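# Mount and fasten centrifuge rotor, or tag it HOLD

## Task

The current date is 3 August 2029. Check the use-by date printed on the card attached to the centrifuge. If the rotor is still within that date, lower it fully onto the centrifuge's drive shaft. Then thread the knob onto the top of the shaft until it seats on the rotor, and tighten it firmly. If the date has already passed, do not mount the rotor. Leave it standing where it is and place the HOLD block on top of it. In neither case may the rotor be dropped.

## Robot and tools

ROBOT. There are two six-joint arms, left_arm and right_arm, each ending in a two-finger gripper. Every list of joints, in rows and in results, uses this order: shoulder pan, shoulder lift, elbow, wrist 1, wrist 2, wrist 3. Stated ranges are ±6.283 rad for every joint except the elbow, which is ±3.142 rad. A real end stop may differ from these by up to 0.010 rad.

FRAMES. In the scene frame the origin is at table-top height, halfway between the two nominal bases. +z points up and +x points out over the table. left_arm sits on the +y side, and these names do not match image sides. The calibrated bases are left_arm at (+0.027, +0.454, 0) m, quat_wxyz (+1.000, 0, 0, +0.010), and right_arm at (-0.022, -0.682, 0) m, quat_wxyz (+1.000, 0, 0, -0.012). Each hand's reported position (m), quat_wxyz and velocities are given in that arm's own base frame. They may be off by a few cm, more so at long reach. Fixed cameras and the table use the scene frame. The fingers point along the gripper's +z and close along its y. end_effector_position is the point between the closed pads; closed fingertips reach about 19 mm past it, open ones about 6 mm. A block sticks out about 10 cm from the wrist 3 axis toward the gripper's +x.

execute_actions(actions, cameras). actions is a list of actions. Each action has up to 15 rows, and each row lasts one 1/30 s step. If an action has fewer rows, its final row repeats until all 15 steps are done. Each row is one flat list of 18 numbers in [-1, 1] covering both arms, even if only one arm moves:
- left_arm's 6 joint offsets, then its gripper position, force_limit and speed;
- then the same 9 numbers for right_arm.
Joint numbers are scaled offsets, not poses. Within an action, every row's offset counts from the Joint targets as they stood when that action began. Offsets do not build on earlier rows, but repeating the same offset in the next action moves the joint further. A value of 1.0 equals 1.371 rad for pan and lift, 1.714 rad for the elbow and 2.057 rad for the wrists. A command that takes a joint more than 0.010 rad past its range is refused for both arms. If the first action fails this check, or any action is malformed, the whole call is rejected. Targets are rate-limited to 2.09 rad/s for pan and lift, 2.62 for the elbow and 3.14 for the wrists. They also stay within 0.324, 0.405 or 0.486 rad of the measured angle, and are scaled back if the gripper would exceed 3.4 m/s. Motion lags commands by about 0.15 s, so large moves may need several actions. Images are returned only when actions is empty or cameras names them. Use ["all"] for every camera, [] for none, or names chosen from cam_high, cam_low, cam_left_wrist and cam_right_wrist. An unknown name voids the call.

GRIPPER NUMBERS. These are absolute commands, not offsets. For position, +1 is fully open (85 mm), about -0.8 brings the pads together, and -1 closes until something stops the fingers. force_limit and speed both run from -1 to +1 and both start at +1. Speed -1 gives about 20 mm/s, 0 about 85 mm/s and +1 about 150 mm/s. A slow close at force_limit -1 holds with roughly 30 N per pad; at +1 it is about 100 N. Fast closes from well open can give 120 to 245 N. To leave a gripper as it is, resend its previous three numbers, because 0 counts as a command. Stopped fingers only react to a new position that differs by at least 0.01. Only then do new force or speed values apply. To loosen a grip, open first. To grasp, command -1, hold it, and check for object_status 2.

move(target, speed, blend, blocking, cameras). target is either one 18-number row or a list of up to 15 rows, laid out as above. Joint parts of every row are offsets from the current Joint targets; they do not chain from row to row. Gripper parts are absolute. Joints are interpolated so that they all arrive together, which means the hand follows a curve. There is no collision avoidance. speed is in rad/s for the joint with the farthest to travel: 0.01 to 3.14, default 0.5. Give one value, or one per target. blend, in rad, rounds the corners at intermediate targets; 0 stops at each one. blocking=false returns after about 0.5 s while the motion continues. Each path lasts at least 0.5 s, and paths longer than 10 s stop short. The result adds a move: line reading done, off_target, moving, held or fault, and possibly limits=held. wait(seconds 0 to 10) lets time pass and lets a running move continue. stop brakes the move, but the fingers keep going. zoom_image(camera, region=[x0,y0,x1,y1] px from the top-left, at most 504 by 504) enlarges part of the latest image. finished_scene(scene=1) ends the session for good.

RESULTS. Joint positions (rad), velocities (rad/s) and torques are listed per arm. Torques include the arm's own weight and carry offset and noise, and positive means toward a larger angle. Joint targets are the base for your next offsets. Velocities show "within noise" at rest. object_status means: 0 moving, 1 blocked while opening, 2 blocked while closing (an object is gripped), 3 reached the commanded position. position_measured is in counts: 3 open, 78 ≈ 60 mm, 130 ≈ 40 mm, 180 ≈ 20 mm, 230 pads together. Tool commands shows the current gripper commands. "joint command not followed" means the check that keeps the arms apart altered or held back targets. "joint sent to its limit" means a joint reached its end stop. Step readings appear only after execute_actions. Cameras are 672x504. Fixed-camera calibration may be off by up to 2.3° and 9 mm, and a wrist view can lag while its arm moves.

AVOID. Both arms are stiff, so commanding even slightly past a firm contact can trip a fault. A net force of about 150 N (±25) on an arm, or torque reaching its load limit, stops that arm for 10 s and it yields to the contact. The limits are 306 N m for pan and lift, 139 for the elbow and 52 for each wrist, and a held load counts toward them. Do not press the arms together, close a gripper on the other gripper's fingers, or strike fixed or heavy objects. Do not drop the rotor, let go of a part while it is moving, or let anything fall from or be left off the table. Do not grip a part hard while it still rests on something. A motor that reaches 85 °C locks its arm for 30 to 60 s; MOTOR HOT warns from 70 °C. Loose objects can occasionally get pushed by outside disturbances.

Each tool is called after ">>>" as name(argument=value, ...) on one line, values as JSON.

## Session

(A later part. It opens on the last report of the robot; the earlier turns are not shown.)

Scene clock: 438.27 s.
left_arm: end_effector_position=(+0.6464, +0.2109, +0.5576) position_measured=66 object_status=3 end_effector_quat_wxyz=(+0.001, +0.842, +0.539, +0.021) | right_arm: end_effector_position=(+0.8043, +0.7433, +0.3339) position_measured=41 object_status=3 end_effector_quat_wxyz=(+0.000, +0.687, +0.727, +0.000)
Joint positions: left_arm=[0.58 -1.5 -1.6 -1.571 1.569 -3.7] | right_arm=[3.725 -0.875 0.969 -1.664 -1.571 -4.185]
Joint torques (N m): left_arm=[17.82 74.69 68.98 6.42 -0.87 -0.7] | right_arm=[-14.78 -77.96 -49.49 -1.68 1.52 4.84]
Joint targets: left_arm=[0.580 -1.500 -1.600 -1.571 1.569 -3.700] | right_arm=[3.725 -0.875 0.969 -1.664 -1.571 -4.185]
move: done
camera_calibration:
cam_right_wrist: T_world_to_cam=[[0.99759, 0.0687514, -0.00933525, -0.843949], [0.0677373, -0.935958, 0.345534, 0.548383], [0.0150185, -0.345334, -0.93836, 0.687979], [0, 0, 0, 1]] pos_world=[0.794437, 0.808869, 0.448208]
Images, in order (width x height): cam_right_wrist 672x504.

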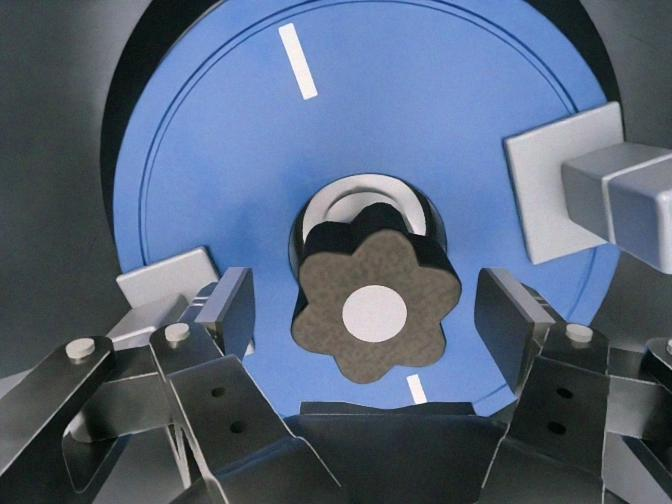

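>>> move(target=[0,0,0,0,0,0,0.5,0,0,-0.0006,0.0021,-0.0028,0.0009,0,-0.949,0.7,0,-1], speed=1.2, cameras=["cam_right_wrist","cam_low"])

>>> zoom_image(camera="cam_low", region=[330, 170, 380, 220])

Scene clock: 441.30 s.
left_arm: end_effector_position=(+0.6464, +0.2109, +0.5576) position_measured=66 object_status=3 end_effector_quat_wxyz=(+0.001, +0.842, +0.539, +0.021) | right_arm: end_effector_position=(+0.8061, +0.7435, +0.3339) position_measured=41 object_status=3 end_effector_quat_wxyz=(+0.000, -0.217, +0.976, +0.000)
Joint positions: left_arm=[0.58 -1.5 -1.6 -1.571 1.569 -3.7] | right_arm=[3.724 -0.872 0.964 -1.663 -1.571 -6.137]
Joint torques (N m): left_arm=[18.19 73.79 68.2 6.4 -0.6 -0.92] | right_arm=[-14.8 -77.17 -50.14 -1.26 1.3 -4.82]
Joint targets: left_arm=[0.580 -1.500 -1.600 -1.571 1.569 -3.700] | right_arm=[3.724 -0.872 0.964 -1.663 -1.571 -6.138]
move: done
camera_calibration:
cam_right_wrist: T_world_to_cam=[[-0.434223, 0.900755, -0.009554, -0.310057], [0.843965, 0.410509, 0.345261, -1.07828], [0.314918, 0.141857, -0.938458, 0.0840569], [0, 0, 0, 1]] pos_world=[0.748923, 0.710003, 0.448209]
Images, in order (width x height): cam_low 672x504, cam_right_wrist 672x504.

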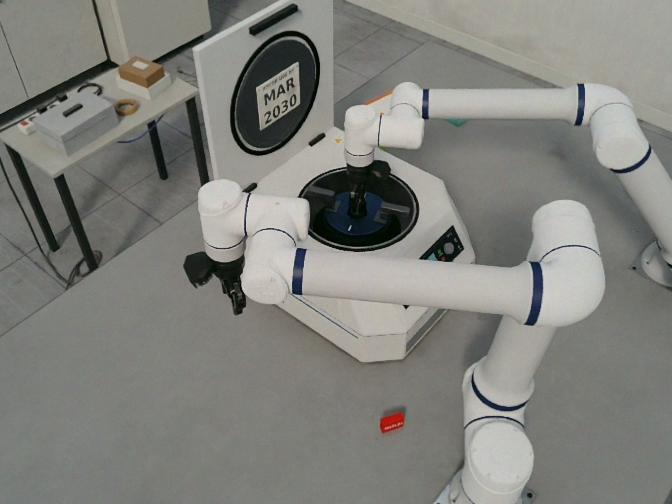

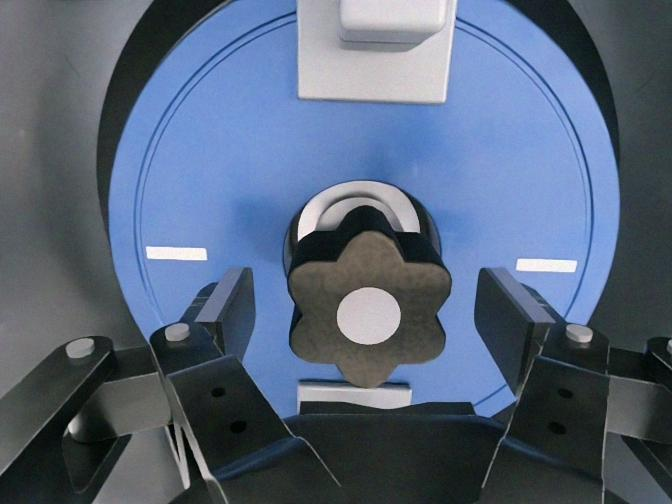

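Scaled by 10.080.

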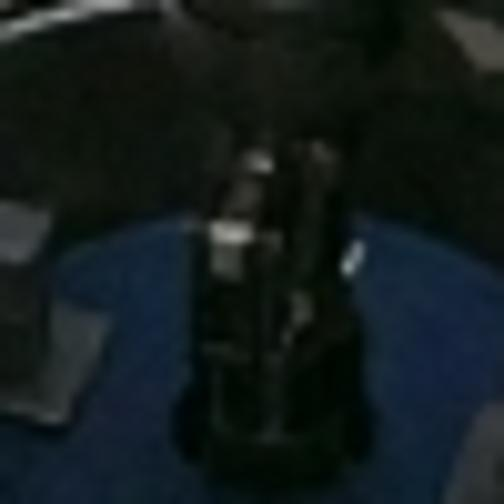

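>>> move(target=[0,0,0,0,0,0,0.5,0,0,0,0,0,0,0,0,-1,-0.4,-1], speed=0.05, cameras=["cam_right_wrist"])

Scene clock: 443.00 s.
left_arm: end_effector_position=(+0.6464, +0.2109, +0.5576) position_measured=66 object_status=3 end_effector_quat_wxyz=(+0.001, +0.842, +0.539, +0.021) | right_arm: end_effector_position=(+0.8062, +0.7435, +0.3339) position_measured=109 object_status=0 end_effector_quat_wxyz=(+0.000, -0.217, +0.976, +0.000)
Joint positions: left_arm=[0.58 -1.5 -1.6 -1.571 1.569 -3.7] | right_arm=[3.724 -0.872 0.964 -1.663 -1.571 -6.138]
Joint torques (N m): left_arm=[19.83 71.95 68.17 6.56 -0.51 -0.46] | right_arm=[-15.61 -77.61 -44.58 -1.33 1.15 -4.76]
Joint targets: left_arm=[0.580 -1.500 -1.600 -1.571 1.569 -3.700] | right_arm=[3.724 -0.872 0.964 -1.663 -1.571 -6.138]
move: done
camera_calibration:
cam_right_wrist: T_world_to_cam=[[-0.434349, 0.900694, -0.00955874, -0.309916], [0.843857, 0.410606, 0.34541, -1.07833], [0.315034, 0.141962, -0.938403, 0.0838703], [0, 0, 0, 1]] pos_world=[0.748923, 0.710002, 0.448208]
Images, in order (width x height): cam_right_wrist 672x504.

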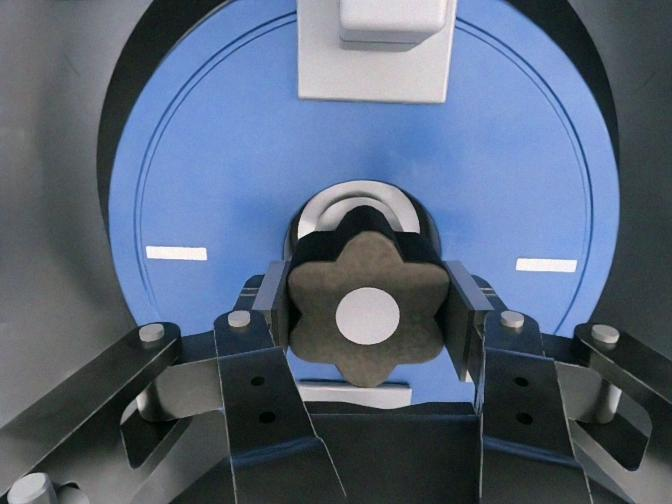

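>>> move(target=[[0,0,0,0,0,0,0.5,0,0,0,0.00007,0.0009,-0.0008,0,0,-1,-0.4,-1],[0,0,0,0,0,0,0.5,0,0,0,0.00007,0.0009,-0.0008,0,0.97,-1,-0.4,-1]], speed=[0.05,1.0])

>>> move(target=[0,0,0,0,0,0,0.5,0,0,0,0,0,0,0,0.97,-1,-0.4,-1], speed=1.0)

Scene clock: 446.43 s.
left_arm: end_effector_position=(+0.6464, +0.2109, +0.5576) position_measured=66 object_status=3 end_effector_quat_wxyz=(+0.001, +0.842, +0.539, +0.021) | right_arm: end_effector_position=(+0.8061, +0.7435, +0.3328) position_measured=109 object_status=2 end_effector_quat_wxyz=(+0.000, +0.703, +0.711, +0.000)
Joint positions: left_arm=[0.58 -1.5 -1.6 -1.571 1.569 -3.7] | right_arm=[3.724 -0.872 0.965 -1.664 -1.571 -4.142]
Joint torques (N m): left_arm=[16.64 71.7 67.97 6.93 -0.49 -0.82] | right_arm=[-31.28 -73.96 -14.52 31.78 -6.36 4.42]
Joint targets: left_arm=[0.580 -1.500 -1.600 -1.571 1.569 -3.700] | right_arm=[3.724 -0.872 0.965 -1.664 -1.571 -4.142]
move: done

Scene clock: 449.13 s.
left_arm: end_effector_position=(+0.6464, +0.2109, +0.5576) position_measured=66 object_status=3 end_effector_quat_wxyz=(+0.001, +0.842, +0.539, +0.021) | right_arm: end_effector_position=(+0.8061, +0.7435, +0.3329) position_measured=109 object_status=2 end_effector_quat_wxyz=(+0.000, +0.979, -0.205, +0.000)
Joint positions: left_arm=[0.58 -1.5 -1.6 -1.571 1.569 -3.7] | right_arm=[3.724 -0.872 0.965 -1.664 -1.571 -2.147]
Joint torques (N m): left_arm=[17.76 74.65 68.56 6.56 -0.5 -0.49] | right_arm=[-2.91 -64.7 -17.41 10.39 -4 4.76]
Joint targets: left_arm=[0.580 -1.500 -1.600 -1.571 1.569 -3.700] | right_arm=[3.724 -0.872 0.965 -1.664 -1.571 -2.147]
move: done

>>> move(target=[0,0,0,0,0,0,0.5,0,0,0,0,0,0,0,0.97,-1,-0.4,-1], speed=1.0, cameras=["cam_right_wrist"])

Scene clock: 452.00 s.
left_arm: end_effector_position=(+0.6464, +0.2109, +0.5576) position_measured=66 object_status=3 end_effector_quat_wxyz=(+0.001, +0.842, +0.539, +0.021) | right_arm: end_effector_position=(+0.8061, +0.7435, +0.3329) position_measured=109 object_status=2 end_effector_quat_wxyz=(+0.000, -0.359, +0.933, +0.000)
Joint positions: left_arm=[0.58 -1.5 -1.6 -1.571 1.569 -3.7] | right_arm=[3.724 -0.872 0.965 -1.664 -1.571 -0.151]
Joint torques (N m): left_arm=[16.03 72.25 67.48 6.39 -0.38 -0.22] | right_arm=[-15.3 -57.63 -20.25 5.33 -1.36 4.88]
Joint targets: left_arm=[0.580 -1.500 -1.600 -1.571 1.569 -3.700] | right_arm=[3.724 -0.872 0.965 -1.664 -1.571 -0.151]
move: done
camera_calibration:
cam_right_wrist: T_world_to_cam=[[-0.678841, 0.734223, -0.0095358, 0.0108709], [0.686873, 0.639547, 0.345231, -1.12148], [0.259575, 0.227807, -0.938469, 0.0638636], [0, 0, 0, 1]] pos_world=[0.76112, 0.694712, 0.447209]
Images, in order (width x height): cam_right_wrist 672x504.

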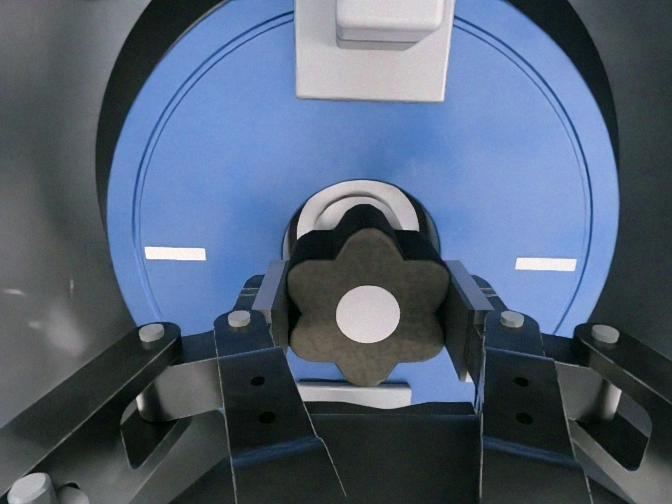

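>>> move(target=[[-0.3223,0.06,-0.14,0.195,0,0.97,0.5,0,0,0,0,0,0,0,0.2487,-1,-0.4,-1],[-0.6446,0.1201,-0.2827,0.3899,0.001,1.0,0.3,0,0,0,0,0,0,0,0.4973,-1,-0.4,-1]], speed=0.8, blend=0.1)

>>> move(target=[0,0,0,0,0,0.7986,0.3,0,0,0,0,0,0,0,0,-1,-0.4,-1], speed=1.0, cameras=["cam_high","cam_low","cam_left_wrist","cam_right_wrist"])

Scene clock: 460.03 s.
left_arm: end_effector_position=(+0.5637, -0.3627, +0.4525) position_measured=91 object_status=0 end_effector_quat_wxyz=(+0.146, -0.599, +0.757, -0.214) | right_arm: end_effector_position=(+0.8061, +0.7435, +0.3329) position_measured=109 object_status=2 end_effector_quat_wxyz=(+0.000, +0.144, +0.990, +0.000)
Joint positions: left_arm=[-0.304 -1.335 -2.085 -0.769 1.571 -1.642] | right_arm=[3.724 -0.872 0.965 -1.664 -1.571 0.872]
Joint torques (N m): left_arm=[-6.86 53.9 65.68 7.41 3.74 4.56] | right_arm=[-14.58 -65.83 -27.23 17.18 -3.69 4.64]
Joint targets: left_arm=[-0.304 -1.335 -2.085 -0.769 1.571 -1.642] | right_arm=[3.724 -0.872 0.965 -1.664 -1.571 0.872]
move: done

Scene clock: 462.40 s.
left_arm: end_effector_position=(+0.5637, -0.3627, +0.4525) position_measured=91 object_status=3 end_effector_quat_wxyz=(+0.256, +0.146, +0.955, -0.039) | right_arm: end_effector_position=(+0.8061, +0.7435, +0.3329) position_measured=109 object_status=2 end_effector_quat_wxyz=(+0.000, +0.144, +0.990, +0.000)
Joint positions: left_arm=[-0.304 -1.335 -2.085 -0.769 1.571 0] | right_arm=[3.724 -0.872 0.965 -1.664 -1.571 0.872]
Joint torques (N m): left_arm=[-4.07 52.75 67.77 6.81 3.31 4.68] | right_arm=[-15.74 -75.3 -27.49 17.54 -3.43 4.61]
Joint targets: left_arm=[-0.304 -1.335 -2.085 -0.769 1.571 0.000] | right_arm=[3.724 -0.872 0.965 -1.664 -1.571 0.872]
move: done
camera_calibration:
cam_left_wrist: T_world_to_cam=[[0.311721, 0.950103, -0.0115675, 0.18498], [0.608536, -0.190276, 0.770375, -0.741881], [0.729735, -0.247181, -0.637486, -0.0821498], [0, 0, 0, 1]] pos_world=[0.453747, -0.337219, 0.521298]
cam_right_wrist: T_world_to_cam=[[0.273475, 0.961832, -0.00950564, -0.926047], [0.903573, -0.253497, 0.345392, -0.632356], [0.329799, -0.103045, -0.93841, 0.253194], [0, 0, 0, 1]] pos_world=[0.741127, 0.756492, 0.447208]

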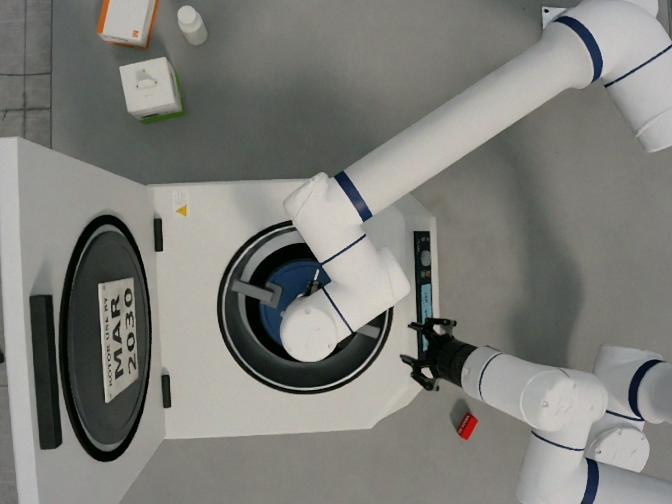

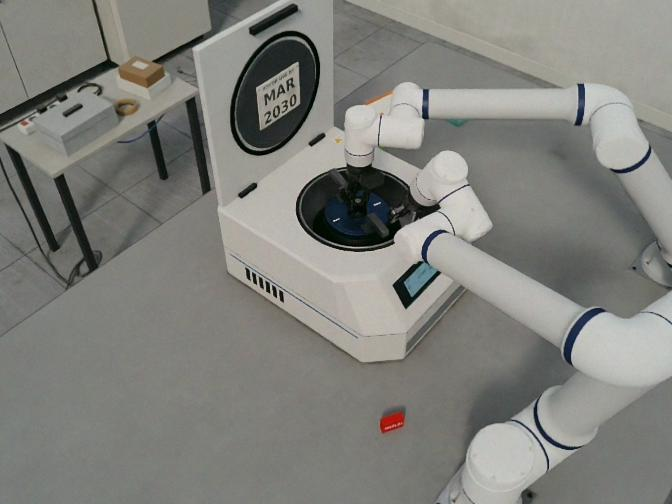

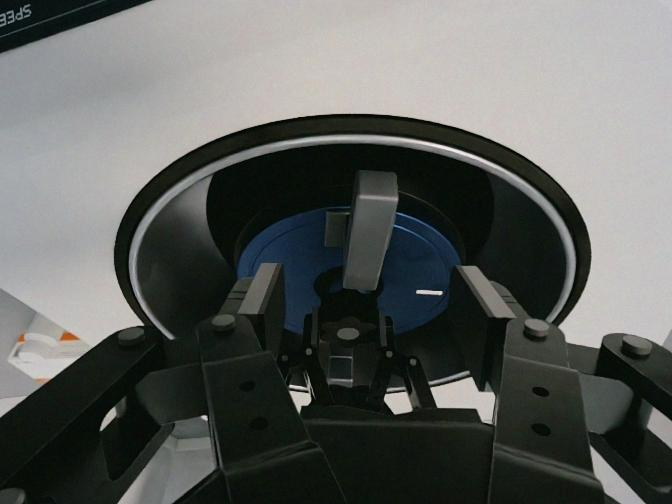

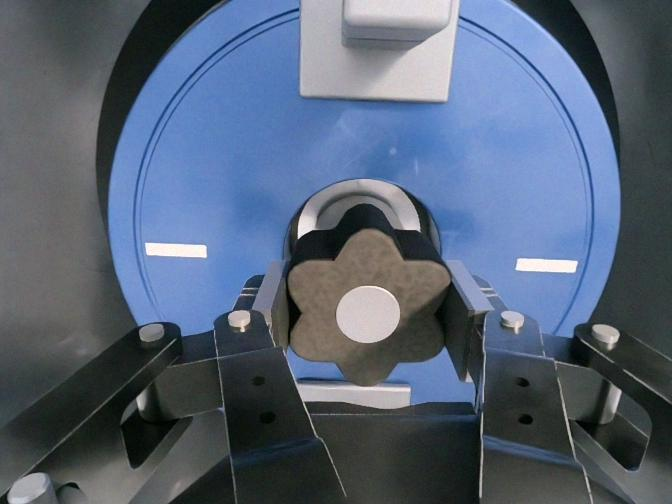

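>>> move(target=[0,-0.1589,-0.0292,0.1302,0,0,0.3,0,0,0,0,0,0,0,0,-1,-0.4,-1], speed=0.12, cameras=["cam_high","cam_low","cam_left_wrist"])

Scene clock: 465.37 s.
left_arm: end_effector_position=(+0.6319, -0.3841, +0.3298) position_measured=91 object_status=3 end_effector_quat_wxyz=(+0.256, +0.146, +0.955, -0.039) | right_arm: end_effector_position=(+0.8061, +0.7435, +0.3329) position_measured=109 object_status=2 end_effector_quat_wxyz=(+0.000, +0.144, +0.990, +0.000)
Joint positions: left_arm=[-0.304 -1.553 -2.135 -0.501 1.571 0] | right_arm=[3.724 -0.872 0.965 -1.664 -1.571 0.872]
Joint torques (N m): left_arm=[11.67 45.7 56.78 6.22 2.85 4.64] | right_arm=[-14.44 -75.02 -27.26 17.35 -3.41 4.45]
Joint targets: left_arm=[-0.304 -1.553 -2.135 -0.501 1.571 0.000] | right_arm=[3.724 -0.872 0.965 -1.664 -1.571 0.872]
move: done
camera_calibration:
cam_left_wrist: T_world_to_cam=[[0.31184, 0.950066, -0.011465, 0.182421], [0.608532, -0.190442, 0.770338, -0.692877], [0.729688, -0.247199, -0.637533, -0.215429], [0, 0, 0, 1]] pos_world=[0.521947, -0.358518, 0.398498]
Images, in order (width x height): cam_high 672x504, cam_low 672x504, cam_left_wrist 672x504.

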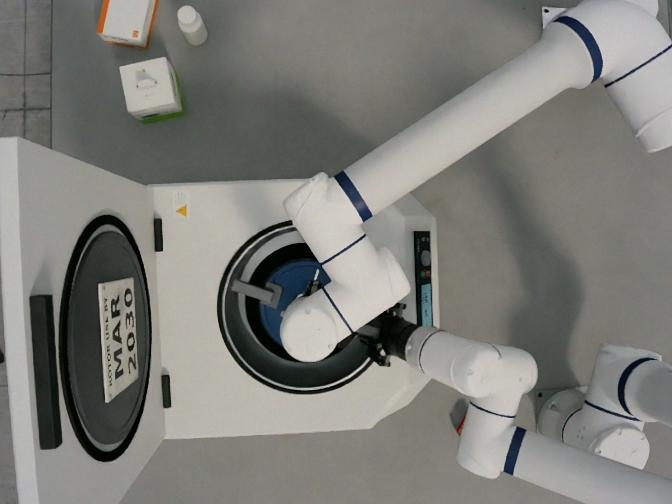

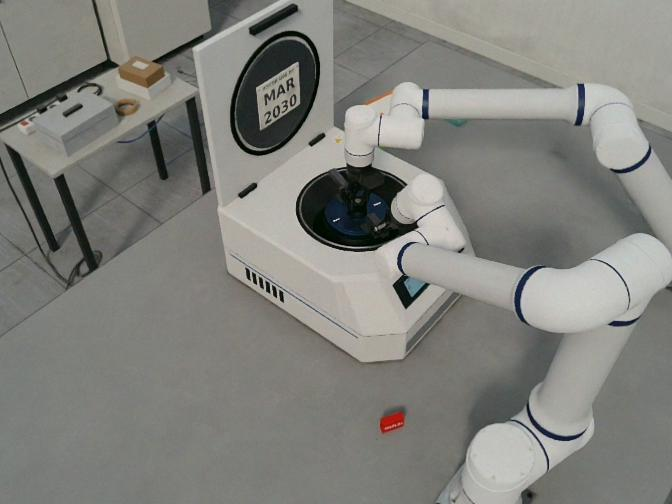

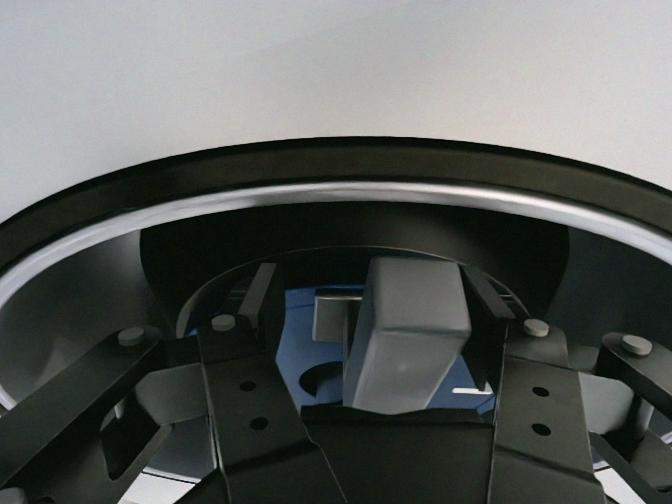

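>>> move(target=[0.01,0,0,0,0,0,0.3,0,0,0,0,0,0,0,0,-1,-0.4,-1], speed=0.05)

>>> move(target=[0,0,0,0,0,0,-0.97,-1,-1,0,0,0,0,0,0,-1,-0.4,-1], speed=0.05, cameras=["cam_left_wrist","cam_right_wrist"])

Scene clock: 466.47 s.
left_arm: end_effector_position=(+0.6370, -0.3755, +0.3297) position_measured=91 object_status=3 end_effector_quat_wxyz=(+0.256, +0.140, +0.956, -0.037) | right_arm: end_effector_position=(+0.8061, +0.7435, +0.3329) position_measured=109 object_status=2 end_effector_quat_wxyz=(+0.000, +0.144, +0.990, +0.000)
Joint positions: left_arm=[-0.29 -1.553 -2.135 -0.501 1.571 0] | right_arm=[3.724 -0.872 0.965 -1.664 -1.571 0.872]
Joint torques (N m): left_arm=[17.28 42.1 59.54 6.71 2.25 4.35] | right_arm=[-14.94 -75.4 -26.67 17.39 -3.43 4.63]
Joint targets: left_arm=[-0.290 -1.553 -2.135 -0.501 1.571 0.000] | right_arm=[3.724 -0.872 0.965 -1.664 -1.571 0.872]
move: done

Scene clock: 468.17 s.
left_arm: end_effector_position=(+0.6371, -0.3754, +0.3297) position_measured=166 object_status=2 end_effector_quat_wxyz=(+0.256, +0.140, +0.956, -0.037) | right_arm: end_effector_position=(+0.8061, +0.7435, +0.3329) position_measured=109 object_status=2 end_effector_quat_wxyz=(+0.000, +0.144, +0.990, +0.000)
Joint positions: left_arm=[-0.29 -1.553 -2.135 -0.501 1.571 0] | right_arm=[3.724 -0.872 0.965 -1.664 -1.571 0.872]
Joint torques (N m): left_arm=[18.55 47.13 63.83 5.63 2.08 2.66] | right_arm=[-14.1 -75.22 -26.98 17.46 -3.41 2.33]
Joint targets: left_arm=[-0.290 -1.553 -2.135 -0.501 1.571 0.000] | right_arm=[3.724 -0.872 0.965 -1.664 -1.571 0.872]
move: done
camera_calibration:
cam_left_wrist: T_world_to_cam=[[0.298836, 0.954235, -0.0115007, 0.182395], [0.611103, -0.182094, 0.770321, -0.692825], [0.732973, -0.237228, -0.637553, -0.215507], [0, 0, 0, 1]] pos_world=[0.526842, -0.351331, 0.398398]
cam_right_wrist: T_world_to_cam=[[0.273594, 0.961798, -0.0095614, -0.926084], [0.903538, -0.253587, 0.345417, -0.632273], [0.329797, -0.103143, -0.938401, 0.253266], [0, 0, 0, 1]] pos_world=[0.741127, 0.756492, 0.447208]
Images, in order (width x height): cam_left_wrist 672x504, cam_right_wrist 672x504.

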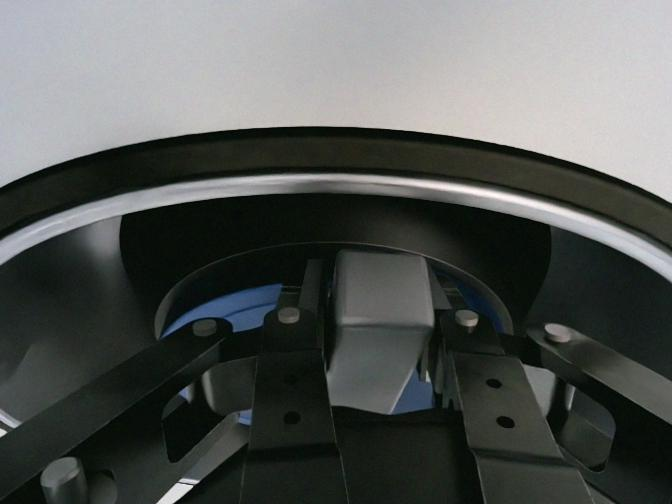

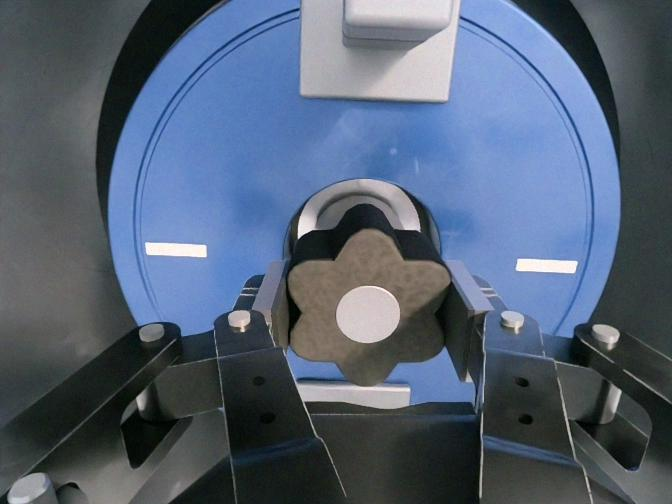

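>>> move(target=[0,0,0,0,0,0,-0.97,-1,-1,0,0,0,0,0,0.25,-1,-0.4,-1], speed=0.5)

>>> move(target=[0,0,0,0,0,0,-0.97,-1,-1,0,0,0,0,0,0.5,-1,-0.4,-1], speed=0.6, cameras=["cam_right_wrist"])

Scene clock: 469.97 s.
left_arm: end_effector_position=(+0.6371, -0.3754, +0.3297) position_measured=166 object_status=2 end_effector_quat_wxyz=(+0.256, +0.140, +0.956, -0.037) | right_arm: end_effector_position=(+0.8061, +0.7435, +0.3329) position_measured=109 object_status=2 end_effector_quat_wxyz=(+0.000, +0.391, +0.920, +0.000)
Joint positions: left_arm=[-0.29 -1.553 -2.135 -0.501 1.571 0] | right_arm=[3.724 -0.872 0.965 -1.664 -1.571 1.386]
Joint torques (N m): left_arm=[17.84 46.41 68.2 1.49 2.28 -3.65] | right_arm=[-14.76 -75.92 -25.46 9.44 -3.35 5.01]
Joint targets: left_arm=[-0.290 -1.553 -2.135 -0.501 1.571 0.000] | right_arm=[3.724 -0.872 0.965 -1.664 -1.571 1.386]
move: done

Scene clock: 472.30 s.
left_arm: end_effector_position=(+0.6371, -0.3754, +0.3297) position_measured=166 object_status=2 end_effector_quat_wxyz=(+0.256, +0.140, +0.956, -0.037) | right_arm: end_effector_position=(+0.8061, +0.7435, +0.3329) position_measured=109 object_status=2 end_effector_quat_wxyz=(+0.000, +0.793, +0.609, +0.000)
Joint positions: left_arm=[-0.29 -1.553 -2.135 -0.501 1.571 0] | right_arm=[3.724 -0.872 0.965 -1.664 -1.571 2.415]
Joint torques (N m): left_arm=[17.62 52.66 74.98 2.38 1.19 -3.15] | right_arm=[-14.96 -74.89 -23.28 11.47 -3.49 4.92]
Joint targets: left_arm=[-0.290 -1.553 -2.135 -0.501 1.571 0.000] | right_arm=[3.724 -0.872 0.965 -1.664 -1.571 2.415]
move: done
camera_calibration:
cam_right_wrist: T_world_to_cam=[[0.969123, -0.246407, -0.00920301, -0.588561], [-0.228164, -0.910272, 0.345464, 0.768247], [-0.0935022, -0.332697, -0.938387, 0.765172], [0, 0, 0, 1]] pos_world=[0.817219, 0.808859, 0.447209]
Images, in order (width x height): cam_right_wrist 672x504.

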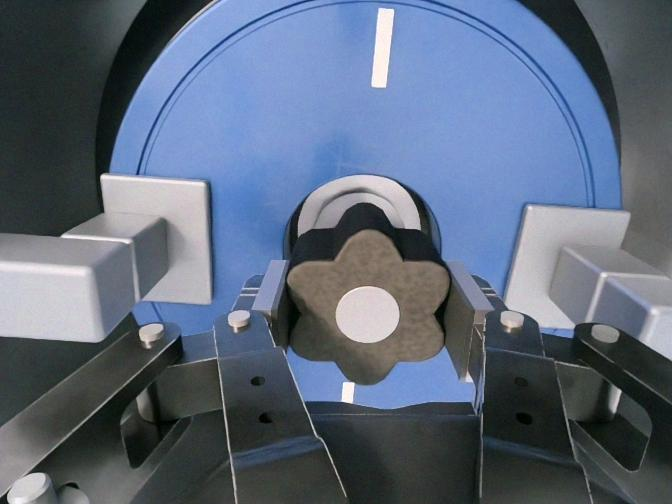

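>>> move(target=[0,0,0,0,0,0,-0.97,-1,-1,0,0,0,0,0,0.95,-1,-0.4,-1], speed=1.0)

>>> move(target=[0,0,0,0,0,0,-0.97,-1,-1,0,0,0,0,0,0.85,-1,-0.4,-1], speed=1.0, cameras=["cam_right_wrist"])

Scene clock: 475.17 s.
left_arm: end_effector_position=(+0.6371, -0.3754, +0.3297) position_measured=166 object_status=2 end_effector_quat_wxyz=(+0.256, +0.140, +0.956, -0.037) | right_arm: end_effector_position=(+0.8061, +0.7435, +0.3329) position_measured=109 object_status=2 end_effector_quat_wxyz=(+0.000, +0.948, -0.317, +0.000)
Joint positions: left_arm=[-0.29 -1.553 -2.135 -0.501 1.571 0] | right_arm=[3.724 -0.872 0.965 -1.664 -1.571 4.369]
Joint torques (N m): left_arm=[18.13 57.5 80.99 3.89 1.14 -3.53] | right_arm=[-14.8 -86.82 -27.91 6.26 -3.36 5.27]
Joint targets: left_arm=[-0.290 -1.553 -2.135 -0.501 1.571 0.000] | right_arm=[3.724 -0.872 0.965 -1.664 -1.571 4.369]
move: done

Scene clock: 477.63 s.
left_arm: end_effector_position=(+0.6371, -0.3754, +0.3297) position_measured=166 object_status=2 end_effector_quat_wxyz=(+0.256, +0.140, +0.956, -0.037) | right_arm: end_effector_position=(+0.8061, +0.7435, +0.3328) position_measured=109 object_status=2 end_effector_quat_wxyz=(+0.000, -0.365, +0.931, +0.000)
Joint positions: left_arm=[-0.29 -1.553 -2.135 -0.501 1.571 0] | right_arm=[3.724 -0.872 0.965 -1.664 -1.571 6.118]
Joint torques (N m): left_arm=[13.3 59.06 81.55 4.62 0.71 -2.88] | right_arm=[-13.94 -118.01 -36.29 11.62 -3.49 6.39]
Joint targets: left_arm=[-0.290 -1.553 -2.135 -0.501 1.571 0.000] | right_arm=[3.724 -0.872 0.965 -1.664 -1.571 6.118]
move: done
camera_calibration:
cam_right_wrist: T_world_to_cam=[[-0.689198, 0.724509, -0.00964169, 0.026581], [0.677714, 0.649276, 0.345173, -1.12133], [0.256341, 0.231358, -0.938489, 0.0637171], [0, 0, 0, 1]] pos_world=[0.761929, 0.694056, 0.447109]
Images, in order (width x height): cam_right_wrist 672x504.

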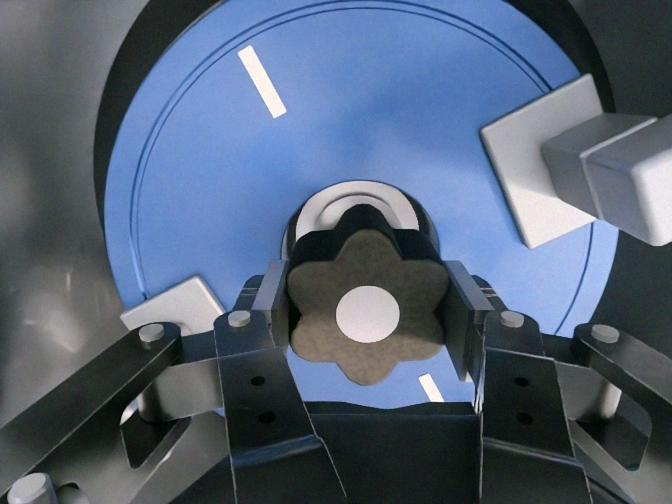

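>>> move(target=[0,0,0,0,0,0,-0.97,-1,-1,0,0.0001,0.00117,-0.00104,0,0,-1,-0.4,-1], speed=0.02)

>>> move(target=[0,0,0,0,0,0,-0.97,-1,-1,0,0,0,0,0,0,0.5,-0.4,-0.5], speed=0.02, cameras=["cam_right_wrist"])

Scene clock: 478.77 s.
left_arm: end_effector_position=(+0.6371, -0.3754, +0.3297) position_measured=166 object_status=2 end_effector_quat_wxyz=(+0.256, +0.140, +0.956, -0.037) | right_arm: end_effector_position=(+0.8061, +0.7434, +0.3319) position_measured=109 object_status=2 end_effector_quat_wxyz=(+0.000, -0.365, +0.931, +0.000)
Joint positions: left_arm=[-0.29 -1.553 -2.135 -0.501 1.571 0] | right_arm=[3.724 -0.872 0.967 -1.666 -1.571 6.118]
Joint torques (N m): left_arm=[12.61 58.88 81.38 4.95 0.73 -3.66] | right_arm=[-15.1 -88.79 -16.48 5.24 -3.22 6.66]
Joint targets: left_arm=[-0.290 -1.553 -2.135 -0.501 1.571 0.000] | right_arm=[3.724 -0.872 0.967 -1.666 -1.571 6.118]
move: done

Scene clock: 479.37 s.
left_arm: end_effector_position=(+0.6371, -0.3754, +0.3297) position_measured=166 object_status=2 end_effector_quat_wxyz=(+0.256, +0.140, +0.956, -0.037) | right_arm: end_effector_position=(+0.8061, +0.7434, +0.3316) position_measured=66 object_status=0 end_effector_quat_wxyz=(+0.000, -0.365, +0.931, +0.000)
Joint positions: left_arm=[-0.29 -1.553 -2.135 -0.501 1.571 0] | right_arm=[3.724 -0.872 0.967 -1.666 -1.571 6.118]
Joint torques (N m): left_arm=[7.68 61.8 78.22 5.19 0.59 -3.76] | right_arm=[-12.86 -76.21 -50.6 -11.27 -0.68 -3.41]
Joint targets: left_arm=[-0.290 -1.553 -2.135 -0.501 1.571 0.000] | right_arm=[3.724 -0.872 0.967 -1.666 -1.571 6.118]
move: done
camera_calibration:
cam_right_wrist: T_world_to_cam=[[-0.688988, 0.724709, -0.00960517, 0.0261853], [0.677892, 0.649055, 0.345241, -1.12086], [0.256433, 0.231355, -0.938465, 0.0625374], [0, 0, 0, 1]] pos_world=[0.761829, 0.694057, 0.445908]
Images, in order (width x height): cam_right_wrist 672x504.

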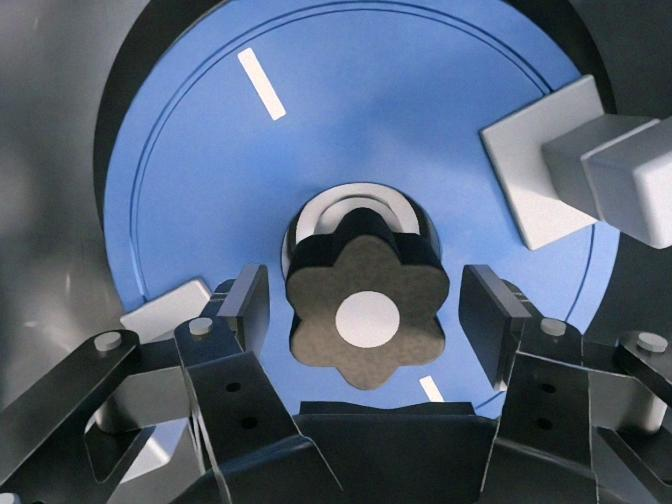

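>>> execute_actions(actions=[[[0,0,0,0,0,0,-0.97,-1,-1,0,0,0,0,0,-0.7,0.5,-0.4,-0.5]],[[0,0,0,0,0,0,-0.97,-1,-1,0,0,0,0,0,-0.7,0.5,-0.4,-0.5]],[[0,0,0,0,0,0,-0.97,-1,-1,0,0,0,0,0,-0.7,0.5,-0.4,-0.5]],[[0,0,0,0,0,0,-0.97,-1,-1,0,0,0,0,0,-0.7,0.5,-0.4,-0.5]],[[0,0,0,0,0,0,-0.97,-1,-1,0,0,0,0,0,-0.7,0.5,-0.4,-0.5]],[[0,0,0,0,0,0,-0.97,-1,-1,0,0,0,0,0,-0.7,0.5,-0.4,-0.5]],[[0,0,0,0,0,0,-0.97,-1,-1,0,0,0,0,0,-0.7,0.5,-0.4,-0.5]],[[0,0,0,0,0,0,-0.97,-1,-1,0,0,0,0,0,-0.7,0.5,-0.4,-0.5]]], cameras=["cam_right_wrist"])

Scene clock: 484.33 s.
left_arm: end_effector_position=(+0.6371, -0.3754, +0.3297) position_measured=166 object_status=2 end_effector_quat_wxyz=(+0.256, +0.140, +0.956, -0.037) | right_arm: end_effector_position=(+0.8061, +0.7434, +0.3316) position_measured=66 object_status=3 end_effector_quat_wxyz=(+0.000, +0.149, +0.989, +0.000)
Joint positions: left_arm=[-0.29 -1.553 -2.135 -0.501 1.571 0] | right_arm=[3.724 -0.872 0.967 -1.666 -1.571 -5.402]
Joint torques (N m): left_arm=[6.72 56.29 56.22 5.8 0.34 -3.41] | right_arm=[-0.52 -78.47 -47.13 -8.04 0.98 -4.15]
Joint targets: left_arm=[-0.290 -1.553 -2.135 -0.501 1.571 0.000] | right_arm=[3.724 -0.872 0.967 -1.666 -1.571 -5.403]
Step readings (joint positions of left_arm | right_arm):
0: [-0.290 -1.553 -2.135 -0.501 1.571 0.000] | [3.724 -0.872 0.967 -1.666 -1.571 6.118]
1: [-0.290 -1.553 -2.135 -0.501 1.571 0.000] | [3.724 -0.872 0.967 -1.666 -1.571 6.115]
2: [-0.290 -1.553 -2.135 -0.501 1.571 0.000] | [3.724 -0.872 0.967 -1.666 -1.571 6.086]
4: [-0.290 -1.553 -2.135 -0.501 1.571 0.000] | [3.724 -0.872 0.967 -1.666 -1.571 5.951]
8: [-0.290 -1.553 -2.135 -0.501 1.571 0.000] | [3.724 -0.872 0.967 -1.666 -1.571 5.607]
15: [-0.290 -1.553 -2.135 -0.501 1.571 0.000] | [3.724 -0.872 0.967 -1.666 -1.571 4.901]
16: [-0.290 -1.553 -2.135 -0.501 1.571 0.000] | [3.724 -0.872 0.967 -1.666 -1.571 4.818]
17: [-0.290 -1.553 -2.135 -0.501 1.571 0.000] | [3.724 -0.872 0.967 -1.666 -1.571 4.744]
19: [-0.290 -1.553 -2.135 -0.501 1.571 0.000] | [3.724 -0.872 0.967 -1.666 -1.571 4.574]
23: [-0.290 -1.553 -2.135 -0.501 1.571 0.000] | [3.724 -0.872 0.967 -1.666 -1.571 4.171]
30: [-0.290 -1.553 -2.135 -0.501 1.571 0.000] | [3.724 -0.872 0.967 -1.666 -1.571 3.456]
31: [-0.290 -1.553 -2.135 -0.501 1.571 0.000] | [3.724 -0.872 0.967 -1.666 -1.571 3.389]
32: [-0.290 -1.553 -2.135 -0.501 1.571 0.000] | [3.724 -0.872 0.967 -1.666 -1.571 3.316]
34: [-0.290 -1.553 -2.135 -0.501 1.571 0.000] | [3.724 -0.872 0.967 -1.666 -1.571 3.124]
38: [-0.290 -1.553 -2.135 -0.501 1.571 0.000] | [3.724 -0.872 0.967 -1.666 -1.571 2.744]
45: [-0.290 -1.553 -2.135 -0.501 1.571 0.000] | [3.724 -0.872 0.967 -1.666 -1.571 2.026]
46: [-0.290 -1.553 -2.135 -0.501 1.571 0.000] | [3.724 -0.872 0.967 -1.666 -1.571 1.941]
47: [-0.290 -1.553 -2.135 -0.501 1.571 0.000] | [3.724 -0.872 0.967 -1.666 -1.571 1.867]
49: [-0.290 -1.553 -2.135 -0.501 1.571 0.000] | [3.724 -0.872 0.967 -1.666 -1.571 1.695]
53: [-0.290 -1.553 -2.135 -0.501 1.571 0.000] | [3.724 -0.872 0.967 -1.666 -1.571 1.291]
60: [-0.290 -1.553 -2.135 -0.501 1.571 0.000] | [3.724 -0.872 0.967 -1.666 -1.571 0.576]
61: [-0.290 -1.553 -2.135 -0.501 1.571 0.000] | [3.724 -0.872 0.967 -1.666 -1.571 0.509]
62: [-0.290 -1.553 -2.135 -0.501 1.571 0.000] | [3.724 -0.872 0.967 -1.666 -1.571 0.436]
64: [-0.290 -1.553 -2.135 -0.501 1.571 0.000] | [3.724 -0.872 0.967 -1.666 -1.571 0.244]
68: [-0.290 -1.553 -2.135 -0.501 1.571 0.000] | [3.724 -0.872 0.967 -1.666 -1.571 -0.137]
75: [-0.290 -1.553 -2.135 -0.501 1.571 0.000] | [3.724 -0.872 0.967 -1.666 -1.571 -0.854]
76: [-0.290 -1.553 -2.135 -0.501 1.571 0.000] | [3.724 -0.872 0.967 -1.666 -1.571 -0.939]
77: [-0.290 -1.553 -2.135 -0.501 1.571 0.000] | [3.724 -0.872 0.967 -1.666 -1.571 -1.014]
79: [-0.290 -1.553 -2.135 -0.501 1.571 0.000] | [3.724 -0.872 0.967 -1.666 -1.571 -1.185]
83: [-0.290 -1.553 -2.135 -0.501 1.571 0.000] | [3.724 -0.872 0.967 -1.666 -1.571 -1.589]
90: [-0.290 -1.553 -2.135 -0.501 1.571 0.000] | [3.724 -0.872 0.967 -1.666 -1.571 -2.304]
91: [-0.290 -1.553 -2.135 -0.501 1.571 0.000] | [3.724 -0.872 0.967 -1.666 -1.571 -2.371]
92: [-0.290 -1.553 -2.135 -0.501 1.571 0.000] | [3.724 -0.872 0.967 -1.666 -1.571 -2.444]
94: [-0.290 -1.553 -2.135 -0.501 1.571 0.000] | [3.724 -0.872 0.967 -1.666 -1.571 -2.636]
98: [-0.290 -1.553 -2.135 -0.501 1.571 0.000] | [3.724 -0.872 0.967 -1.666 -1.571 -3.017]
105: [-0.290 -1.553 -2.135 -0.501 1.571 0.000] | [3.724 -0.872 0.967 -1.666 -1.571 -3.734]
106: [-0.290 -1.553 -2.135 -0.501 1.571 0.000] | [3.724 -0.872 0.967 -1.666 -1.571 -3.820]
107: [-0.290 -1.553 -2.135 -0.501 1.571 0.000] | [3.724 -0.872 0.967 -1.666 -1.571 -3.894]
109: [-0.290 -1.553 -2.135 -0.501 1.571 0.000] | [3.724 -0.872 0.967 -1.666 -1.571 -4.065]
113: [-0.290 -1.553 -2.135 -0.501 1.571 0.000] | [3.724 -0.872 0.967 -1.666 -1.571 -4.469]
120: [-0.290 -1.553 -2.135 -0.501 1.571 0.000] | [3.724 -0.872 0.967 -1.666 -1.571 -5.184]
camera_calibration:
cam_right_wrist: T_world_to_cam=[[0.282044, 0.959355, -0.00945664, -0.931067], [0.901244, -0.261554, 0.345468, -0.624008], [0.328953, -0.10596, -0.938383, 0.254841], [0, 0, 0, 1]] pos_world=[0.741155, 0.757015, 0.445908]
Images, in order (width x height): cam_right_wrist 672x504.

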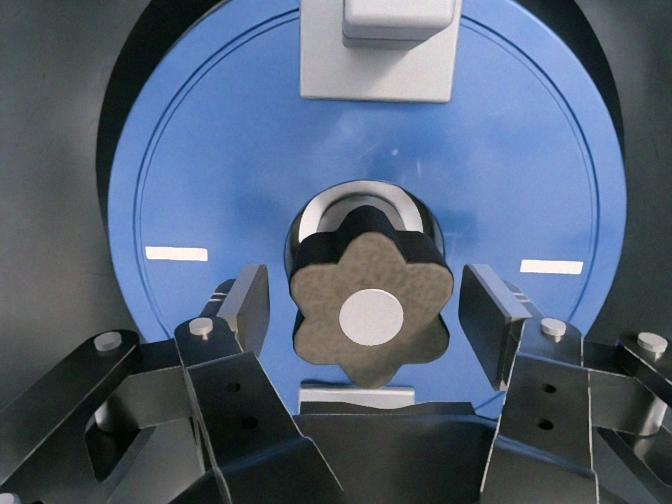

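>>> move(target=[0,0,0,0,0,0,-0.97,-1,-1,0,0.002,-0.0027,0.0009,0,0,0.5,-0.4,-0.5], speed=0.05)

>>> move(target=[0,0,0,0,0,0,-0.97,-1,-1,0,0,0,0,0,0,-1,-0.3,-1], speed=0.05)

>>> execute_actions(actions=[[[0,0,0,0,0,0,-0.97,-1,-1,0,0.00003,0.00041,-0.00037,0,0.7,-1,-0.3,-1]],[[0,0,0,0,0,0,-0.97,-1,-1,0,0.00003,0.00041,-0.00037,0,0.7,-1,-0.3,-1]],[[0,0,0,0,0,0,-0.97,-1,-1,0,0.00003,0.00041,-0.00037,0,0.7,-1,-0.3,-1]],[[0,0,0,0,0,0,-0.97,-1,-1,0,0.00003,0.00041,-0.00037,0,0.7,-1,-0.3,-1]]])

Scene clock: 485.63 s.
left_arm: end_effector_position=(+0.6371, -0.3754, +0.3297) position_measured=166 object_status=2 end_effector_quat_wxyz=(+0.256, +0.140, +0.956, -0.037) | right_arm: end_effector_position=(+0.8072, +0.7442, +0.3316) position_measured=66 object_status=3 end_effector_quat_wxyz=(+0.000, +0.149, +0.989, +0.000)
Joint positions: left_arm=[-0.29 -1.553 -2.135 -0.501 1.571 0] | right_arm=[3.724 -0.869 0.963 -1.665 -1.571 -5.403]
Joint torques (N m): left_arm=[5.71 54.84 55.65 5.81 0.68 -3.21] | right_arm=[3.02 -77.4 -49.94 -1.39 0.68 -4.73]
Joint targets: left_arm=[-0.290 -1.553 -2.135 -0.501 1.571 0.000] | right_arm=[3.724 -0.869 0.963 -1.664 -1.571 -5.403]
move: done

Scene clock: 486.77 s.
left_arm: end_effector_position=(+0.6371, -0.3754, +0.3297) position_measured=166 object_status=2 end_effector_quat_wxyz=(+0.256, +0.140, +0.956, -0.037) | right_arm: end_effector_position=(+0.8073, +0.7442, +0.3317) position_measured=109 object_status=0 end_effector_quat_wxyz=(+0.000, +0.149, +0.989, +0.000)
Joint positions: left_arm=[-0.29 -1.553 -2.135 -0.501 1.571 0] | right_arm=[3.724 -0.869 0.963 -1.664 -1.571 -5.403]
Joint torques (N m): left_arm=[5.07 56.53 55.13 5.83 0.35 -3.43] | right_arm=[5.37 -78.01 -43 -1.22 0.7 -4.56]
Joint targets: left_arm=[-0.290 -1.553 -2.135 -0.501 1.571 0.000] | right_arm=[3.724 -0.869 0.963 -1.664 -1.571 -5.403]
move: done

Scene clock: 489.40 s.
left_arm: end_effector_position=(+0.6371, -0.3754, +0.3297) position_measured=166 object_status=2 end_effector_quat_wxyz=(+0.256, +0.140, +0.956, -0.037) | right_arm: end_effector_position=(+0.8072, +0.7442, +0.3298) position_measured=109 object_status=2 end_effector_quat_wxyz=(+0.000, -0.112, +0.994, +0.000)
Joint positions: left_arm=[-0.29 -1.553 -2.135 -0.501 1.571 0] | right_arm=[3.724 -0.869 0.966 -1.668 -1.571 0.357]
Joint torques (N m): left_arm=[5.88 50.71 56.52 6.34 0.3 -3.66] | right_arm=[-5.57 -108.46 -47.97 -9.6 -1.71 5.03]
Joint targets: left_arm=[-0.290 -1.553 -2.135 -0.501 1.571 0.000] | right_arm=[3.724 -0.869 0.966 -1.668 -1.571 0.358]
Step readings (joint positions of left_arm | right_arm):
0: [-0.290 -1.553 -2.135 -0.501 1.571 0.000] | [3.724 -0.869 0.963 -1.664 -1.571 -5.403]
1: [-0.290 -1.553 -2.135 -0.501 1.571 0.000] | [3.724 -0.869 0.963 -1.664 -1.571 -5.401]
2: [-0.290 -1.553 -2.135 -0.501 1.571 0.000] | [3.724 -0.869 0.963 -1.664 -1.571 -5.364]
4: [-0.290 -1.553 -2.135 -0.501 1.571 0.000] | [3.724 -0.869 0.963 -1.664 -1.571 -5.242]
8: [-0.290 -1.553 -2.135 -0.501 1.571 0.000] | [3.724 -0.869 0.963 -1.665 -1.571 -4.876]
15: [-0.290 -1.553 -2.135 -0.501 1.571 0.000] | [3.724 -0.869 0.964 -1.665 -1.571 -4.173]
16: [-0.290 -1.553 -2.135 -0.501 1.571 0.000] | [3.724 -0.869 0.964 -1.665 -1.571 -4.108]
17: [-0.290 -1.553 -2.135 -0.501 1.571 0.000] | [3.724 -0.869 0.964 -1.665 -1.571 -4.036]
19: [-0.290 -1.553 -2.135 -0.501 1.571 0.000] | [3.724 -0.869 0.964 -1.666 -1.571 -3.867]
23: [-0.290 -1.553 -2.135 -0.501 1.571 0.000] | [3.724 -0.869 0.964 -1.666 -1.571 -3.464]
30: [-0.290 -1.553 -2.135 -0.501 1.571 0.000] | [3.724 -0.869 0.964 -1.666 -1.571 -2.747]
31: [-0.290 -1.553 -2.135 -0.501 1.571 0.000] | [3.724 -0.869 0.964 -1.666 -1.571 -2.679]
32: [-0.290 -1.553 -2.135 -0.501 1.571 0.000] | [3.724 -0.869 0.964 -1.666 -1.571 -2.588]
34: [-0.290 -1.553 -2.135 -0.501 1.571 0.000] | [3.724 -0.869 0.964 -1.666 -1.571 -2.416]
38: [-0.290 -1.553 -2.135 -0.501 1.571 0.000] | [3.724 -0.869 0.965 -1.667 -1.571 -2.012]
45: [-0.290 -1.553 -2.135 -0.501 1.571 0.000] | [3.724 -0.869 0.965 -1.667 -1.571 -1.297]
46: [-0.290 -1.553 -2.135 -0.501 1.571 0.000] | [3.724 -0.869 0.965 -1.667 -1.571 -1.231]
47: [-0.290 -1.553 -2.135 -0.501 1.571 0.000] | [3.724 -0.869 0.965 -1.667 -1.571 -1.158]
49: [-0.290 -1.553 -2.135 -0.501 1.571 0.000] | [3.724 -0.869 0.965 -1.667 -1.571 -0.988]
53: [-0.290 -1.553 -2.135 -0.501 1.571 0.000] | [3.724 -0.869 0.965 -1.667 -1.571 -0.584]
60: [-0.290 -1.553 -2.135 -0.501 1.571 0.000] | [3.724 -0.869 0.966 -1.668 -1.571 0.133]

>>> execute_actions(actions=[[[0,0,0,0,0,0,-0.97,-1,-1,0,0.00006,0.00075,-0.00067,0,0.7,-1,-0.3,-1]],[[0,0,0,0,0,0,-0.97,-1,-1,0,0.00005,0.00062,-0.00055,0,0.7,-1,-0.3,-1]],[[0,0,0,0,0,0,-0.97,-1,-1,0,0.00005,0.00062,-0.00055,0,0.7,-1,-0.3,-1]],[[0,0,0,0,0,0,-0.97,-1,-1,0,0.00005,0.00062,-0.00055,0,0.7,-1,-0.3,-1]]])

Scene clock: 492.23 s.
left_arm: end_effector_position=(+0.6371, -0.3753, +0.3297) position_measured=166 object_status=2 end_effector_quat_wxyz=(+0.256, +0.140, +0.956, -0.037) | right_arm: end_effector_position=(+0.8070, +0.7440, +0.3270) position_measured=109 object_status=2 end_effector_quat_wxyz=(+0.000, -0.365, +0.931, +0.000)
Joint positions: left_arm=[-0.29 -1.553 -2.135 -0.501 1.571 0] | right_arm=[3.724 -0.869 0.97 -1.672 -1.571 6.118]
Joint torques (N m): left_arm=[0.5 51.47 57.67 1.76 -1.54 -3.36] | right_arm=[-5.63 -72.57 -46.23 -10.1 -3.6 10.85]
Joint targets: left_arm=[-0.290 -1.553 -2.135 -0.501 1.571 0.000] | right_arm=[3.724 -0.869 0.970 -1.672 -1.571 6.118]
Step readings (joint positions of left_arm | right_arm):
0: [-0.290 -1.553 -2.135 -0.501 1.571 0.000] | [3.724 -0.869 0.966 -1.668 -1.571 0.358]
1: [-0.290 -1.553 -2.135 -0.501 1.571 0.000] | [3.724 -0.869 0.966 -1.668 -1.571 0.362]
2: [-0.290 -1.553 -2.135 -0.501 1.571 0.000] | [3.724 -0.869 0.966 -1.668 -1.571 0.395]
4: [-0.290 -1.553 -2.135 -0.501 1.571 0.000] | [3.724 -0.869 0.966 -1.668 -1.571 0.515]
8: [-0.290 -1.553 -2.135 -0.501 1.571 0.000] | [3.724 -0.869 0.966 -1.669 -1.571 0.881]
15: [-0.290 -1.553 -2.135 -0.501 1.571 0.000] | [3.724 -0.869 0.967 -1.669 -1.571 1.584]
16: [-0.290 -1.553 -2.135 -0.501 1.571 0.000] | [3.724 -0.869 0.967 -1.669 -1.571 1.650]
17: [-0.290 -1.553 -2.135 -0.501 1.571 0.000] | [3.724 -0.869 0.967 -1.669 -1.571 1.721]
19: [-0.290 -1.553 -2.135 -0.501 1.571 0.000] | [3.724 -0.869 0.967 -1.669 -1.571 1.912]
23: [-0.290 -1.553 -2.135 -0.501 1.571 0.000] | [3.724 -0.869 0.968 -1.670 -1.571 2.292]
30: [-0.290 -1.553 -2.135 -0.501 1.571 0.000] | [3.724 -0.869 0.968 -1.670 -1.571 3.009]
31: [-0.290 -1.553 -2.135 -0.501 1.571 0.000] | [3.724 -0.869 0.968 -1.670 -1.571 3.095]
32: [-0.290 -1.553 -2.135 -0.501 1.571 0.000] | [3.724 -0.869 0.968 -1.670 -1.571 3.169]
34: [-0.290 -1.553 -2.135 -0.501 1.571 0.000] | [3.724 -0.869 0.968 -1.671 -1.571 3.340]
38: [-0.290 -1.553 -2.135 -0.501 1.571 0.000] | [3.724 -0.869 0.969 -1.671 -1.571 3.744]
45: [-0.290 -1.553 -2.135 -0.501 1.571 0.000] | [3.724 -0.869 0.969 -1.671 -1.571 4.460]
46: [-0.290 -1.553 -2.135 -0.501 1.571 0.000] | [3.724 -0.869 0.969 -1.671 -1.571 4.527]
47: [-0.290 -1.553 -2.135 -0.501 1.571 0.000] | [3.724 -0.869 0.969 -1.671 -1.571 4.599]
49: [-0.290 -1.553 -2.135 -0.501 1.571 0.000] | [3.724 -0.869 0.969 -1.672 -1.571 4.791]
53: [-0.290 -1.553 -2.135 -0.501 1.572 0.000] | [3.724 -0.869 0.970 -1.672 -1.571 5.171]
60: [-0.290 -1.553 -2.135 -0.501 1.570 0.000] | [3.724 -0.869 0.970 -1.672 -1.571 5.891]

>>> wait(seconds=0.1, cameras=["cam_right_wrist"])

>>> zoom_image(camera="cam_right_wrist", region=[270, 160, 470, 320])

Scene clock: 492.43 s.
left_arm: end_effector_position=(+0.6371, -0.3753, +0.3297) position_measured=166 object_status=2 end_effector_quat_wxyz=(+0.256, +0.140, +0.956, -0.037) | right_arm: end_effector_position=(+0.8071, +0.7441, +0.3270) position_measured=109 object_status=2 end_effector_quat_wxyz=(+0.000, -0.365, +0.931, +0.000)
Joint positions: left_arm=[-0.29 -1.553 -2.135 -0.501 1.571 0] | right_arm=[3.724 -0.869 0.97 -1.672 -1.571 6.118]
Joint torques (N m): left_arm=[-1.24 48.83 59.15 1.38 -2.06 -3.13] | right_arm=[-5 -72.31 -48.13 -10.72 -3.4 10.39]
Joint targets: left_arm=[-0.290 -1.553 -2.135 -0.501 1.571 0.000] | right_arm=[3.724 -0.869 0.970 -1.672 -1.571 6.118]
Tool commands: left_gripper/position=-0.97 left_gripper/force_limit=-1.0 left_gripper/speed=-1.0 right_gripper/position=-1.0 right_gripper/force_limit=-0.3 right_gripper/speed=-1.0
wait: 0.10 s; at rest by 0.07 s
camera_calibration:
cam_right_wrist: T_world_to_cam=[[-0.689034, 0.724665, -0.00962932, 0.0263991], [0.677845, 0.649104, 0.34524, -1.12041], [0.256433, 0.231355, -0.938465, 0.0578024], [0, 0, 0, 1]] pos_world=[0.762829, 0.694757, 0.441308]
Images, in order (width x height): cam_right_wrist 672x504.

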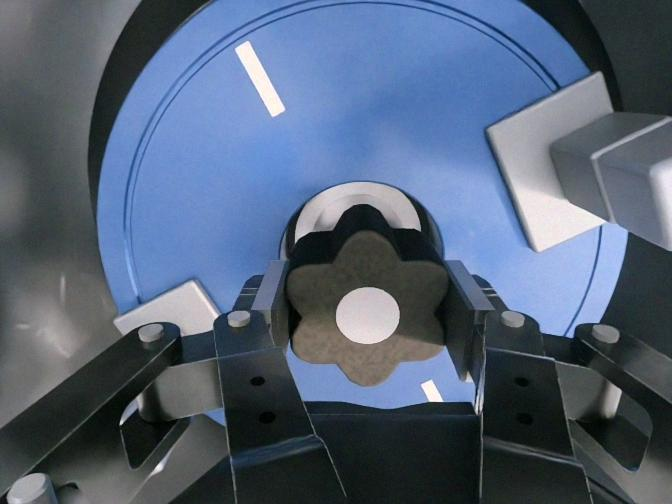

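Scaled by 2.520.

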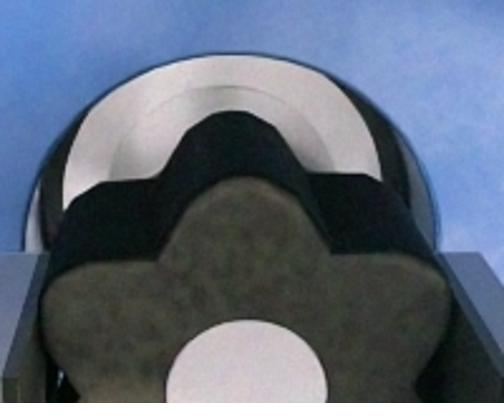

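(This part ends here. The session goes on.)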